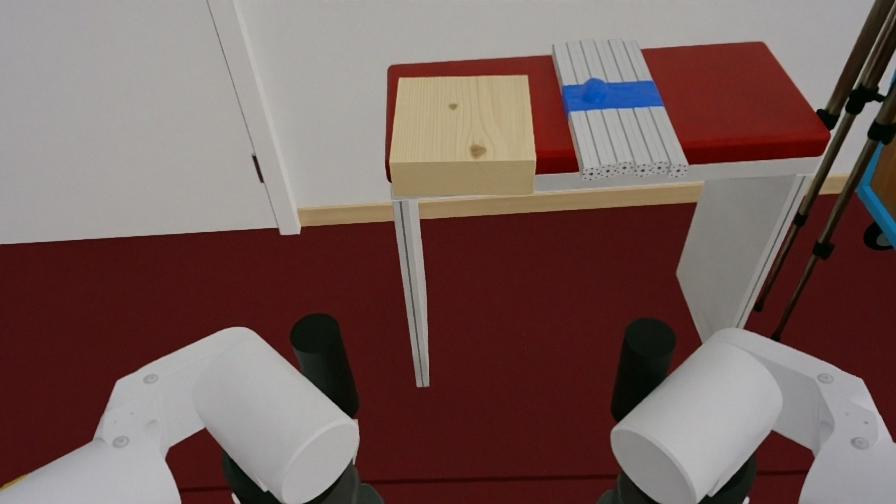

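{"api": "move", "payload": {"base": {"turn_rad_s":0.1,"for_s":0.45}, "joints": {"torso_squat_rad":0.0}, "cameras": []}}

{"api": "move", "payload": {"base": {"x_m_s":0.3,"for_s":2.34}, "cameras": []}}

{"api": "move", "payload": {"base": {"turn_rad_s":-0.1,"for_s":0.45}, "joints": {"head_tilt_rad":0.85}}}

Scene clock: 231.37 s.
Joint torques (N m): left_arm=[-15.14 3.51 7.43 -6 0.01 -0.29 -0.13] | right_arm=[-17.78 -5.23 -5.6 -5.81 0.13 0.05 0]
External joint torques (N m): left_arm=[1.96 -1.51 1.03 -0.44 -0.03 -0.15 -0.13] | right_arm=[-1.06 0.15 0.36 -0.7 -0.08 0.14 0]
Motor temperatures (°C): left_arm=[32 29 32 39 36 34 38] | right_arm=[36 32 32 34 37 38 34]
Wrist force (N): left_arm=[0.6 0.1 -7.2] | right_arm=[-0.4 1.5 -4.7]
Wrist torque (N m): left_arm=[-0.18 0.22 0.04] | right_arm=[-0.18 0.04 -0.07]
Wrist force, peak (N): left_arm=[0.7 -0.1 -8.5] | right_arm=[0.4 1.6 -5.4]
move: done
base_odometry: x=-0.066 y=+1.230 heading=+0.050
lidar_m: 0.92 1.54 2.13 4.18 1.50 1.08 1.01 1.08 1.46 3.93 1.30 1.12
base_status: done (sent for 0.47 of 0.47 s)
joint_positions: torso_squat_rad=+0.000 torso_shift_rad=+0.000 torso_pitch_rad=+0.250 torso_yaw_rad=+0.000 left_shoulder_pitch_rad=-0.855 left_shoulder_roll_rad=+0.498 left_shoulder_yaw_rad=-0.876 left_elbow_rad=-1.167 left_forearm_roll_rad=+0.800 left_wrist_pitch_rad=+1.279 left_hand_roll_rad=-0.832 left_gripper_m=+0.000 right_shoulder_pitch_rad=-0.855 right_shoulder_roll_rad=-0.498 right_shoulder_yaw_rad=+0.876 right_elbow_rad=-1.167 right_forearm_roll_rad=-0.800 right_wrist_pitch_rad=+1.279 right_hand_roll_rad=+0.832 right_gripper_m=+0.000 head_pan_rad=+0.000 head_tilt_rad=+0.600
joint_status: all done
wheel_motors_off: 0
motor_effort: left_wheel=-12(32) right_wheel=+26(34)
chest: x=-0.1514 y=+0.0001 z=+1.2803 quat_wxyz=(+0.992, +0.000, +0.125, +0.000) (m; base frame)
left_hand: x=+0.2375 y=+0.1501 z=+0.8317 quat_wxyz=(+0.708, +0.001, +0.001, -0.706) (m; base frame)
right_hand: x=+0.2374 y=-0.1500 z=+0.8316 quat_wxyz=(+0.708, +0.000, +0.001, +0.706) (m; base frame)
pictures: none
No camera images: "cameras" was empty.

Scene clock: 234.83 s.
Joint torques (N m): left_arm=[-14.91 3.64 7.48 -6.04 -0.07 -0.33 -0.24] | right_arm=[-17.87 -5.05 -5.8 -5.69 0.1 -0.05 -0.04]
External joint torques (N m): left_arm=[2.19 -1.38 1.08 -0.48 -0.11 -0.19 -0.24] | right_arm=[-1.16 0.34 0.16 -0.58 -0.11 0.03 -0.04]
Motor temperatures (°C): left_arm=[32 29 32 39 36 34 38] | right_arm=[36 32 32 34 37 38 34]
Wrist force (N): left_arm=[-0.2 0.8 -7.4] | right_arm=[-0.1 1.4 -4.8]
Wrist torque (N m): left_arm=[-0.25 0.08 0.07] | right_arm=[-0.18 0.06 -0.08]
Wrist force, peak (N): left_arm=[1.0 0.0 -8.4] | right_arm=[0.0 1.9 -5.3]
move: done
base_odometry: x=+0.633 y=+1.265 heading=+0.051
lidar_m: 0.30 0.22 1.15 3.15 2.48 1.81 1.73 1.81 2.46 1.13 0.67 0.87
base_status: done (sent for 2.33 of 2.33 s)
joint_positions: torso_squat_rad=+0.000 torso_shift_rad=+0.000 torso_pitch_rad=+0.250 torso_yaw_rad=+0.000 left_shoulder_pitch_rad=-0.855 left_shoulder_roll_rad=+0.498 left_shoulder_yaw_rad=-0.876 left_elbow_rad=-1.167 left_forearm_roll_rad=+0.800 left_wrist_pitch_rad=+1.279 left_hand_roll_rad=-0.832 left_gripper_m=+0.000 right_shoulder_pitch_rad=-0.855 right_shoulder_roll_rad=-0.498 right_shoulder_yaw_rad=+0.876 right_elbow_rad=-1.167 right_forearm_roll_rad=-0.800 right_wrist_pitch_rad=+1.279 right_hand_roll_rad=+0.832 right_gripper_m=+0.000 head_pan_rad=+0.000 head_tilt_rad=+0.600
joint_status: not commanded
wheel_motors_off: 0
motor_effort: left_wheel=+11(44) right_wheel=-12(60)
chest: x=-0.1514 y=+0.0001 z=+1.2803 quat_wxyz=(+0.992, +0.000, +0.125, +0.000) (m; base frame)
left_hand: x=+0.2376 y=+0.1501 z=+0.8318 quat_wxyz=(+0.708, +0.001, +0.001, -0.706) (m; base frame)
right_hand: x=+0.2374 y=-0.1500 z=+0.8317 quat_wxyz=(+0.708, +0.000, +0.001, +0.706) (m; base frame)
pictures: none
No camera images: "cameras" was empty.

Scene clock: 235.87 s.
Joint torques (N m): left_arm=[-15.52 3.89 7.53 -6 -0.13 -0.39 -0.13] | right_arm=[-17.46 -4.99 -5.79 -5.91 0.15 -0.02 -0.11]
External joint torques (N m): left_arm=[1.59 -1.13 1.13 -0.43 -0.17 -0.25 -0.13] | right_arm=[-0.74 0.4 0.17 -0.79 -0.06 0.07 -0.11]
Motor temperatures (°C): left_arm=[32 29 32 39 36 34 38] | right_arm=[36 31 32 34 37 38 34]
Wrist force (N): left_arm=[0.9 0.1 -7.6] | right_arm=[-0.5 1.2 -4.7]
Wrist torque (N m): left_arm=[-0.17 0.18 0.05] | right_arm=[-0.12 0.03 -0.10]
Wrist force, peak (N): left_arm=[1.7 0.3 -8.2] | right_arm=[-0.2 1.7 -5.2]
move: done
base_odometry: x=+0.634 y=+1.265 heading=+0.006
lidar_m: 0.35 0.21 1.11 2.72 2.60 1.83 1.73 1.79 2.35 1.14 0.66 0.89
base_status: done (sent for 0.47 of 0.47 s)
joint_positions: torso_squat_rad=+0.000 torso_shift_rad=+0.000 torso_pitch_rad=+0.250 torso_yaw_rad=+0.000 left_shoulder_pitch_rad=-0.855 left_shoulder_roll_rad=+0.498 left_shoulder_yaw_rad=-0.876 left_elbow_rad=-1.167 left_forearm_roll_rad=+0.800 left_wrist_pitch_rad=+1.279 left_hand_roll_rad=-0.832 left_gripper_m=+0.000 right_shoulder_pitch_rad=-0.855 right_shoulder_roll_rad=-0.498 right_shoulder_yaw_rad=+0.876 right_elbow_rad=-1.167 right_forearm_roll_rad=-0.800 right_wrist_pitch_rad=+1.279 right_hand_roll_rad=+0.832 right_gripper_m=+0.000 head_pan_rad=+0.000 head_tilt_rad=+0.850
joint_status: all done
wheel_motors_off: 0
motor_effort: left_wheel=+14(35) right_wheel=-26(35)
chest: x=-0.1514 y=+0.0001 z=+1.2803 quat_wxyz=(+0.992, +0.000, +0.125, +0.000) (m; base frame)
left_hand: x=+0.2375 y=+0.1501 z=+0.8318 quat_wxyz=(+0.708, +0.001, +0.001, -0.706) (m; base frame)
right_hand: x=+0.2374 y=-0.1500 z=+0.8317 quat_wxyz=(+0.708, +0.000, +0.001, +0.706) (m; base frame)
pictures: head_camera, left_wrist_camera, right_wrist_camera
camera_calibration:
head_camera: T_world_to_cam=[[-0.0135407, -0.999502, -0.0285197, 0.0399125], [-0.863728, 0.026062, -0.503285, 0.721213], [0.503777, 0.0178184, -0.86365, 1.25416], [0, 0, 0, 1]] pos_world=[-0.00834685, -0.00125082, 1.44727]
left_wrist_camera: T_world_to_cam=[[0.0287723, -0.999519, -0.0115753, 0.152288], [-0.887362, -0.0308714, 0.460038, -0.138206], [-0.460174, -0.0029649, -0.887824, 0.920687], [0, 0, 0, 1]] pos_world=[0.296656, 0.150678, 0.882751]
right_wrist_camera: T_world_to_cam=[[0.0270886, -0.999354, -0.0236073, -0.13794], [-0.860714, -0.0353276, 0.507861, -0.196259], [-0.508367, 0.00656192, -0.861115, 0.910003], [0, 0, 0, 1]] pos_world=[0.297429, -0.150755, 0.880034]

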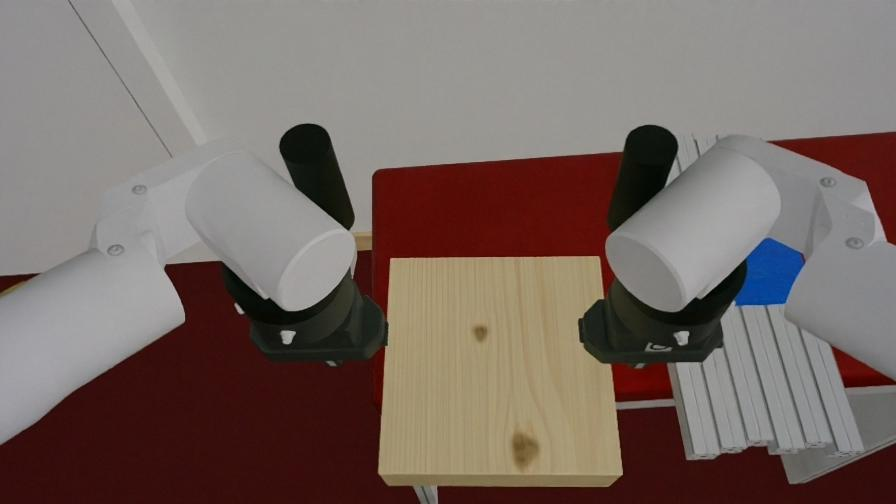

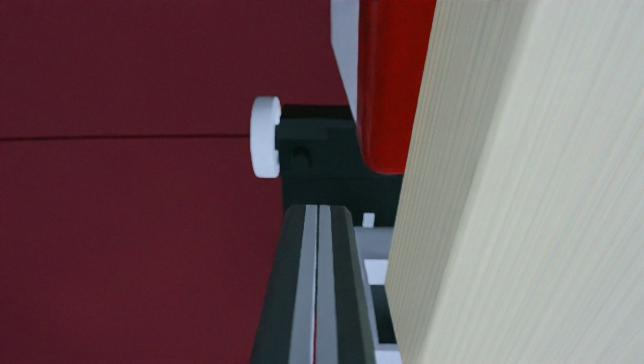

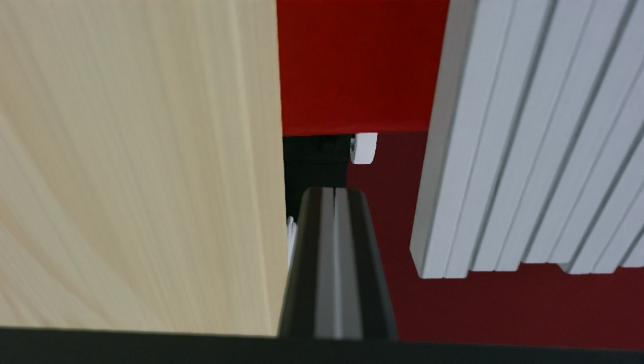

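{"api": "move", "payload": {"joints": {"right_shoulder_pitch_rad":-0.839,"right_shoulder_roll_rad":-0.532,"right_shoulder_yaw_rad":0.868,"right_elbow_rad":-1.184,"right_forearm_roll_rad":-0.812,"right_wrist_pitch_rad":1.274,"right_hand_roll_rad":0.852}, "cameras": []}}

{"api": "move", "payload": {"joints": {"torso_squat_rad":0.34}}}

Scene clock: 239.30 s.
Joint torques (N m): left_arm=[-15.26 3.82 7.53 -5.81 0 -0.36 -0.15] | right_arm=[-16.42 -5.02 -7.3 -6.03 0 0.01 0.17]
External joint torques (N m): left_arm=[1.84 -1.2 1.13 -0.25 -0.04 -0.22 -0.15] | right_arm=[0.11 0.95 -1.22 -1.02 -0.21 0.09 0.17]
Motor temperatures (°C): left_arm=[32 29 32 38 36 34 38] | right_arm=[35 31 32 33 36 37 34]
Wrist force (N): left_arm=[1.0 -0.3 -6.9] | right_arm=[-0.3 1.2 -4.9]
Wrist torque (N m): left_arm=[-0.16 0.22 0.09] | right_arm=[-0.14 0.09 -0.06]
Wrist force, peak (N): left_arm=[0.2 0.1 -8.5] | right_arm=[-0.3 1.9 -5.5]
move: done
base_odometry: x=+0.634 y=+1.265 heading=+0.006
lidar_m: 0.35 0.22 1.11 2.73 2.60 1.83 1.73 1.78 2.35 1.13 0.66 0.88
base_status: not commanded
joint_positions: torso_squat_rad=+0.000 torso_shift_rad=+0.000 torso_pitch_rad=+0.250 torso_yaw_rad=+0.000 left_shoulder_pitch_rad=-0.855 left_shoulder_roll_rad=+0.498 left_shoulder_yaw_rad=-0.876 left_elbow_rad=-1.167 left_forearm_roll_rad=+0.800 left_wrist_pitch_rad=+1.279 left_hand_roll_rad=-0.832 left_gripper_m=+0.000 right_shoulder_pitch_rad=-0.839 right_shoulder_roll_rad=-0.532 right_shoulder_yaw_rad=+0.868 right_elbow_rad=-1.184 right_forearm_roll_rad=-0.812 right_wrist_pitch_rad=+1.274 right_hand_roll_rad=+0.852 right_gripper_m=+0.000 head_pan_rad=+0.000 head_tilt_rad=+0.850
joint_status: all done
wheel_motors_off: 0
motor_effort: left_wheel=+13(14) right_wheel=-26(27)
chest: x=-0.1514 y=+0.0001 z=+1.2803 quat_wxyz=(+0.992, +0.000, +0.125, +0.000) (m; base frame)
left_hand: x=+0.2375 y=+0.1501 z=+0.8318 quat_wxyz=(+0.708, +0.001, +0.001, -0.706) (m; base frame)
right_hand: x=+0.2370 y=-0.1651 z=+0.8316 quat_wxyz=(+0.708, -0.001, +0.003, +0.706) (m; base frame)
pictures: none
No camera images: "cameras" was empty.

Scene clock: 241.23 s.
Joint torques (N m): left_arm=[-15.21 3.87 7.38 -5.96 0 -0.46 -0.15] | right_arm=[-16.4 -5.06 -7.27 -6.24 -0.14 0.01 0.07]
External joint torques (N m): left_arm=[1.89 -1.15 0.97 -0.4 -0.04 -0.32 -0.15] | right_arm=[0.13 0.91 -1.19 -1.23 -0.35 0.09 0.07]
Motor temperatures (°C): left_arm=[32 29 32 38 36 34 38] | right_arm=[35 31 32 33 36 37 34]
Wrist force (N): left_arm=[2.0 0.3 -8.1] | right_arm=[-0.2 1.3 -5.1]
Wrist torque (N m): left_arm=[-0.17 0.35 0.08] | right_arm=[-0.16 0.07 -0.09]
Wrist force, peak (N): left_arm=[1.4 0.7 -8.5] | right_arm=[-0.6 1.9 -5.3]
move: done
base_odometry: x=+0.634 y=+1.265 heading=+0.006
lidar_m: 0.36 0.21 1.11 2.73 2.60 1.82 1.73 1.78 2.35 1.12 0.68 0.87
base_status: not commanded
joint_positions: torso_squat_rad=+0.340 torso_shift_rad=+0.000 torso_pitch_rad=+0.250 torso_yaw_rad=+0.000 left_shoulder_pitch_rad=-0.855 left_shoulder_roll_rad=+0.498 left_shoulder_yaw_rad=-0.876 left_elbow_rad=-1.167 left_forearm_roll_rad=+0.800 left_wrist_pitch_rad=+1.279 left_hand_roll_rad=-0.832 left_gripper_m=+0.000 right_shoulder_pitch_rad=-0.839 right_shoulder_roll_rad=-0.532 right_shoulder_yaw_rad=+0.868 right_elbow_rad=-1.184 right_forearm_roll_rad=-0.812 right_wrist_pitch_rad=+1.274 right_hand_roll_rad=+0.852 right_gripper_m=+0.000 head_pan_rad=+0.000 head_tilt_rad=+0.850
joint_status: all done
wheel_motors_off: 0
motor_effort: left_wheel=+12(14) right_wheel=-26(27)
chest: x=-0.1515 y=+0.0001 z=+1.2402 quat_wxyz=(+0.992, +0.000, +0.125, +0.000) (m; base frame)
left_hand: x=+0.2375 y=+0.1501 z=+0.7918 quat_wxyz=(+0.708, +0.001, +0.001, -0.706) (m; base frame)
right_hand: x=+0.2370 y=-0.1651 z=+0.7916 quat_wxyz=(+0.708, -0.001, +0.003, +0.706) (m; base frame)
pictures: head_camera, left_wrist_camera, right_wrist_camera
camera_calibration:
head_camera: T_world_to_cam=[[-0.0135333, -0.999502, -0.0285211, 0.0387724], [-0.863659, 0.0260587, -0.503402, 0.701161], [0.503895, 0.0178198, -0.863581, 1.21957], [0, 0, 0, 1]] pos_world=[-0.00844693, -0.00125083, 1.40727]
left_wrist_camera: T_world_to_cam=[[0.028686, -0.999522, -0.0115216, 0.151806], [-0.887468, -0.0307707, 0.459841, -0.119621], [-0.459976, -0.00296599, -0.887927, 0.885202], [0, 0, 0, 1]] pos_world=[0.296656, 0.150678, 0.84275]
right_wrist_camera: T_world_to_cam=[[0.0267742, -0.999418, -0.0211434, -0.155863], [-0.860375, -0.0338078, 0.508539, -0.177194], [-0.508958, 0.00457553, -0.860779, 0.874936], [0, 0, 0, 1]] pos_world=[0.297025, -0.165766, 0.839942]

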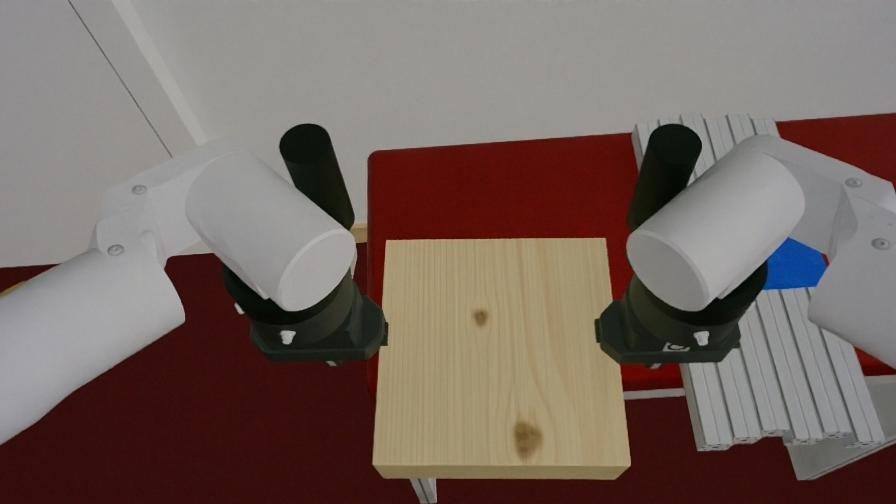

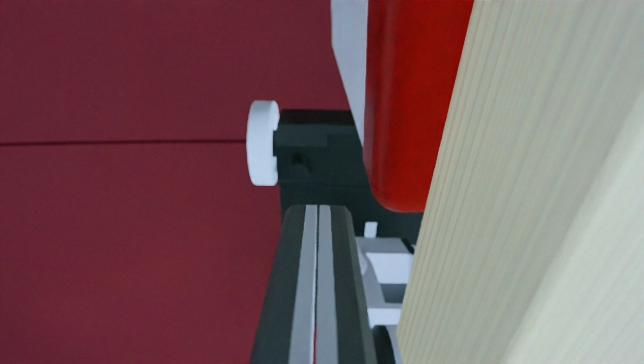

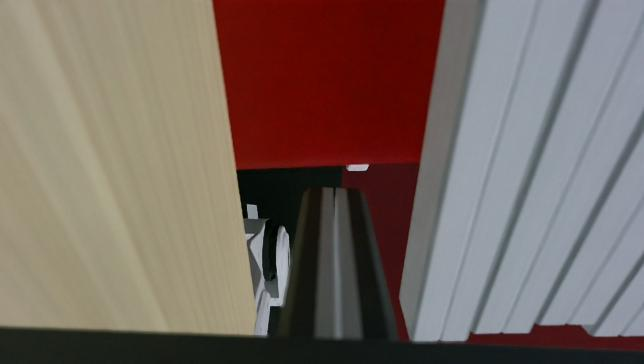

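Squeeze simultaneously, slowly; then lift and retreat.

{"api": "move", "payload": {"joints": {"left_shoulder_pitch_rad":-0.900,"left_shoulder_roll_rad":0.4025,"left_shoulder_yaw_rad":-0.899,"left_elbow_rad":-1.120,"left_forearm_roll_rad":0.766,"left_wrist_pitch_rad":1.2935,"left_hand_roll_rad":-0.774,"right_shoulder_pitch_rad":-0.900,"right_shoulder_roll_rad":-0.4025,"right_shoulder_yaw_rad":0.899,"right_elbow_rad":-1.120,"right_forearm_roll_rad":-0.766,"right_wrist_pitch_rad":1.2935,"right_hand_roll_rad":0.774}, "min_time_s": 2}}

{"api": "move", "payload": {"joints": {"torso_squat_rad":0.02}, "min_time_s": 1.5, "cameras": ["head_camera"]}}

Scene clock: 245.53 s.
Joint torques (N m): left_arm=[-24.17 -29.71 8.98 -21.95 8.16 -10.88 0.9] | right_arm=[-29.45 40.32 -6.33 -27.1 -9.64 -12.59 -0.6]
External joint torques (N m): left_arm=[-6.67 -33.33 2.91 -16.2 8.14 -10.75 0.9] | right_arm=[-12.31 44.39 -0.7 -21.84 -9.88 -12.53 -0.6]
Motor temperatures (°C): left_arm=[32 29 32 38 35 34 38] | right_arm=[35 31 32 33 37 37 34]
Wrist force (N): left_arm=[-55.3 -5.1 1.1] | right_arm=[-69.8 7.9 8.2]
Wrist torque (N m): left_arm=[-0.37 0.40 -0.49] | right_arm=[0.09 -0.48 0.29]
Wrist force, peak (N): left_arm=[-57.0 -4.7 1.2] | right_arm=[-71.5 8.0 9.4]
move: done
base_odometry: x=+0.634 y=+1.265 heading=+0.006
lidar_m: 0.36 0.22 1.10 2.74 2.61 1.83 1.71 1.79 2.36 1.12 0.66 0.88
base_status: not commanded
joint_positions: torso_squat_rad=+0.340 torso_shift_rad=+0.000 torso_pitch_rad=+0.249 torso_yaw_rad=+0.000 left_shoulder_pitch_rad=-0.898 left_shoulder_roll_rad=+0.411 left_shoulder_yaw_rad=-0.899 left_elbow_rad=-1.116 left_forearm_roll_rad=+0.764 left_wrist_pitch_rad=+1.296 left_hand_roll_rad=-0.774 left_gripper_m=-0.001 right_shoulder_pitch_rad=-0.897 right_shoulder_roll_rad=-0.413 right_shoulder_yaw_rad=+0.899 right_elbow_rad=-1.115 right_forearm_roll_rad=-0.764 right_wrist_pitch_rad=+1.297 right_hand_roll_rad=+0.774 right_gripper_m=-0.001 head_pan_rad=+0.000 head_tilt_rad=+0.850
joint_status: all done
wheel_motors_off: 0
motor_effort: left_wheel=+11(12) right_wheel=-21(28)
chest: x=-0.1518 y=+0.0000 z=+1.2403 quat_wxyz=(+0.992, +0.000, +0.124, +0.000) (m; base frame)
left_hand: x=+0.2374 y=+0.1151 z=+0.7925 quat_wxyz=(+0.709, +0.005, +0.003, -0.705) (m; base frame)
right_hand: x=+0.2374 y=-0.1178 z=+0.7921 quat_wxyz=(+0.710, -0.006, +0.005, +0.704) (m; base frame)
pictures: head_camera, left_wrist_camera, right_wrist_camera
camera_calibration:
head_camera: T_world_to_cam=[[-0.0137448, -0.999498, -0.0285385, 0.0386919], [-0.863388, 0.0262596, -0.503857, 0.701424], [0.504354, 0.0177143, -0.863315, 1.21954], [0, 0, 0, 1]] pos_world=[-0.00894757, -0.00134997, 1.40737]
left_wrist_camera: T_world_to_cam=[[0.0319591, -0.999265, -0.0211542, 0.123673], [-0.88887, -0.0380939, 0.456572, -0.117418], [-0.457043, 0.00421169, -0.889435, 0.885426], [0, 0, 0, 1]] pos_world=[0.296356, 0.11538, 0.843755]
right_wrist_camera: T_world_to_cam=[[0.0204994, -0.99974, -0.0100179, -0.115962], [-0.862509, -0.0227512, 0.50553, -0.17124], [-0.505626, -0.00172251, -0.862751, 0.875428], [0, 0, 0, 1]] pos_world=[0.297321, -0.11832, 0.840682]

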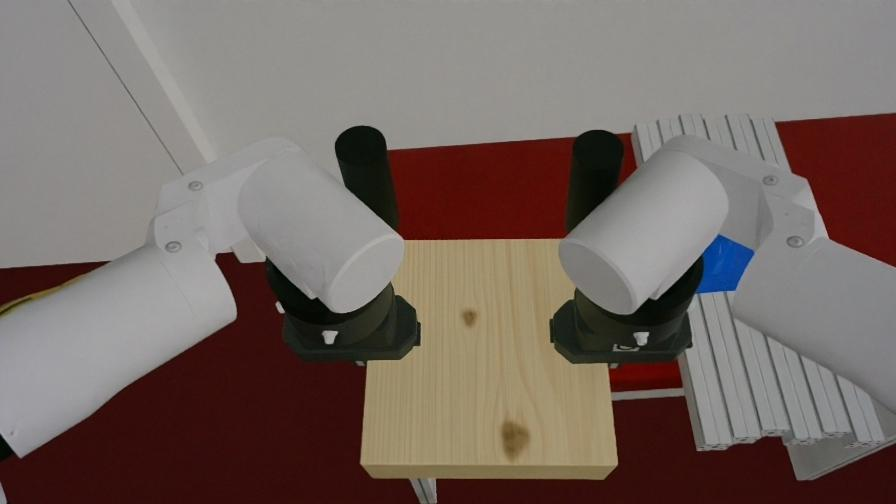

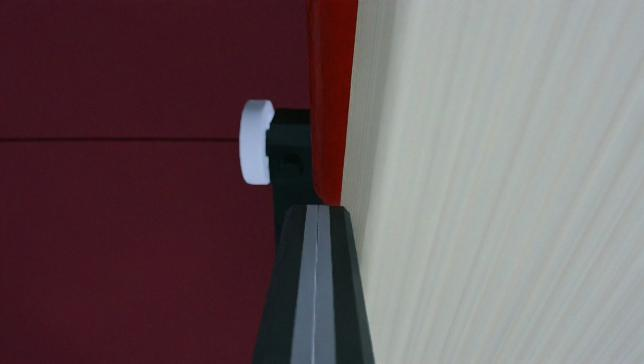

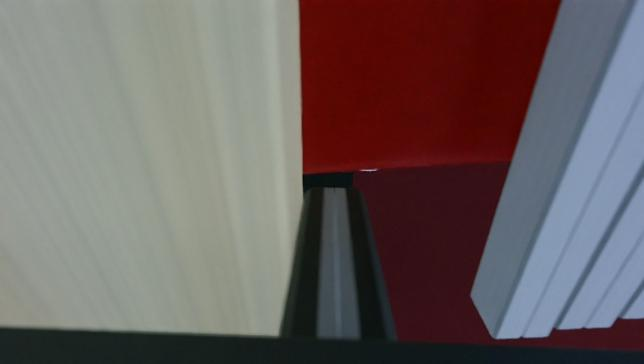

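Scene clock: 247.37 s.
Joint torques (N m): left_arm=[-26.73 -30.81 11.58 -26.34 9.98 -10.84 0.87] | right_arm=[-29.47 34.32 -8.29 -27.85 -9.72 -9.8 -0.49]
External joint torques (N m): left_arm=[-9.26 -34.43 5.52 -20.6 9.96 -10.72 0.87] | right_arm=[-12.36 38.35 -2.67 -22.58 -9.95 -9.73 -0.49]
Motor temperatures (°C): left_arm=[32 29 32 38 36 34 38] | right_arm=[36 32 32 34 37 38 34]
Wrist force (N): left_arm=[-57.9 1.6 -17.7] | right_arm=[-57.7 1.3 -16.2]
Wrist torque (N m): left_arm=[-0.12 0.61 -0.51] | right_arm=[-0.25 -0.08 0.46]
Wrist force, peak (N): left_arm=[-59.1 0.9 -18.0] | right_arm=[-69.5 7.9 6.9]
move: done
base_odometry: x=+0.634 y=+1.265 heading=+0.006
lidar_m: 0.36 0.21 1.10 2.71 2.61 1.82 1.72 1.79 2.36 1.13 0.67 0.87
base_status: not commanded
joint_positions: torso_squat_rad=+0.020 torso_shift_rad=+0.000 torso_pitch_rad=+0.251 torso_yaw_rad=+0.000 left_shoulder_pitch_rad=-0.897 left_shoulder_roll_rad=+0.411 left_shoulder_yaw_rad=-0.900 left_elbow_rad=-1.115 left_forearm_roll_rad=+0.763 left_wrist_pitch_rad=+1.296 left_hand_roll_rad=-0.774 left_gripper_m=-0.001 right_shoulder_pitch_rad=-0.897 right_shoulder_roll_rad=-0.412 right_shoulder_yaw_rad=+0.900 right_elbow_rad=-1.114 right_forearm_roll_rad=-0.764 right_wrist_pitch_rad=+1.296 right_hand_roll_rad=+0.774 right_gripper_m=-0.001 head_pan_rad=+0.000 head_tilt_rad=+0.850
joint_status: all done
wheel_motors_off: 0
motor_effort: left_wheel=+11(13) right_wheel=-25(26)
chest: x=-0.1511 y=+0.0000 z=+1.2801 quat_wxyz=(+0.992, +0.000, +0.125, +0.000) (m; base frame)
left_hand: x=+0.2372 y=+0.1160 z=+0.8314 quat_wxyz=(+0.709, +0.005, +0.005, -0.705) (m; base frame)
right_hand: x=+0.2374 y=-0.1168 z=+0.8313 quat_wxyz=(+0.710, -0.005, +0.005, +0.704) (m; base frame)
pictures: head_camera
camera_calibration:
head_camera: T_world_to_cam=[[-0.0135573, -0.999502, -0.0285111, 0.0398969], [-0.864021, 0.0260616, -0.502781, 0.720678], [0.503273, 0.0178179, -0.863944, 1.25413], [0, 0, 0, 1]] pos_world=[-0.00794645, -0.00125082, 1.44697]

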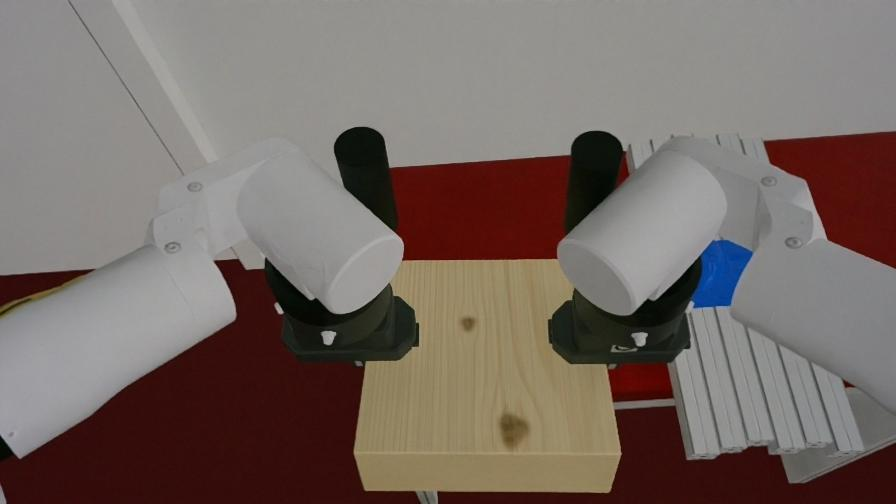

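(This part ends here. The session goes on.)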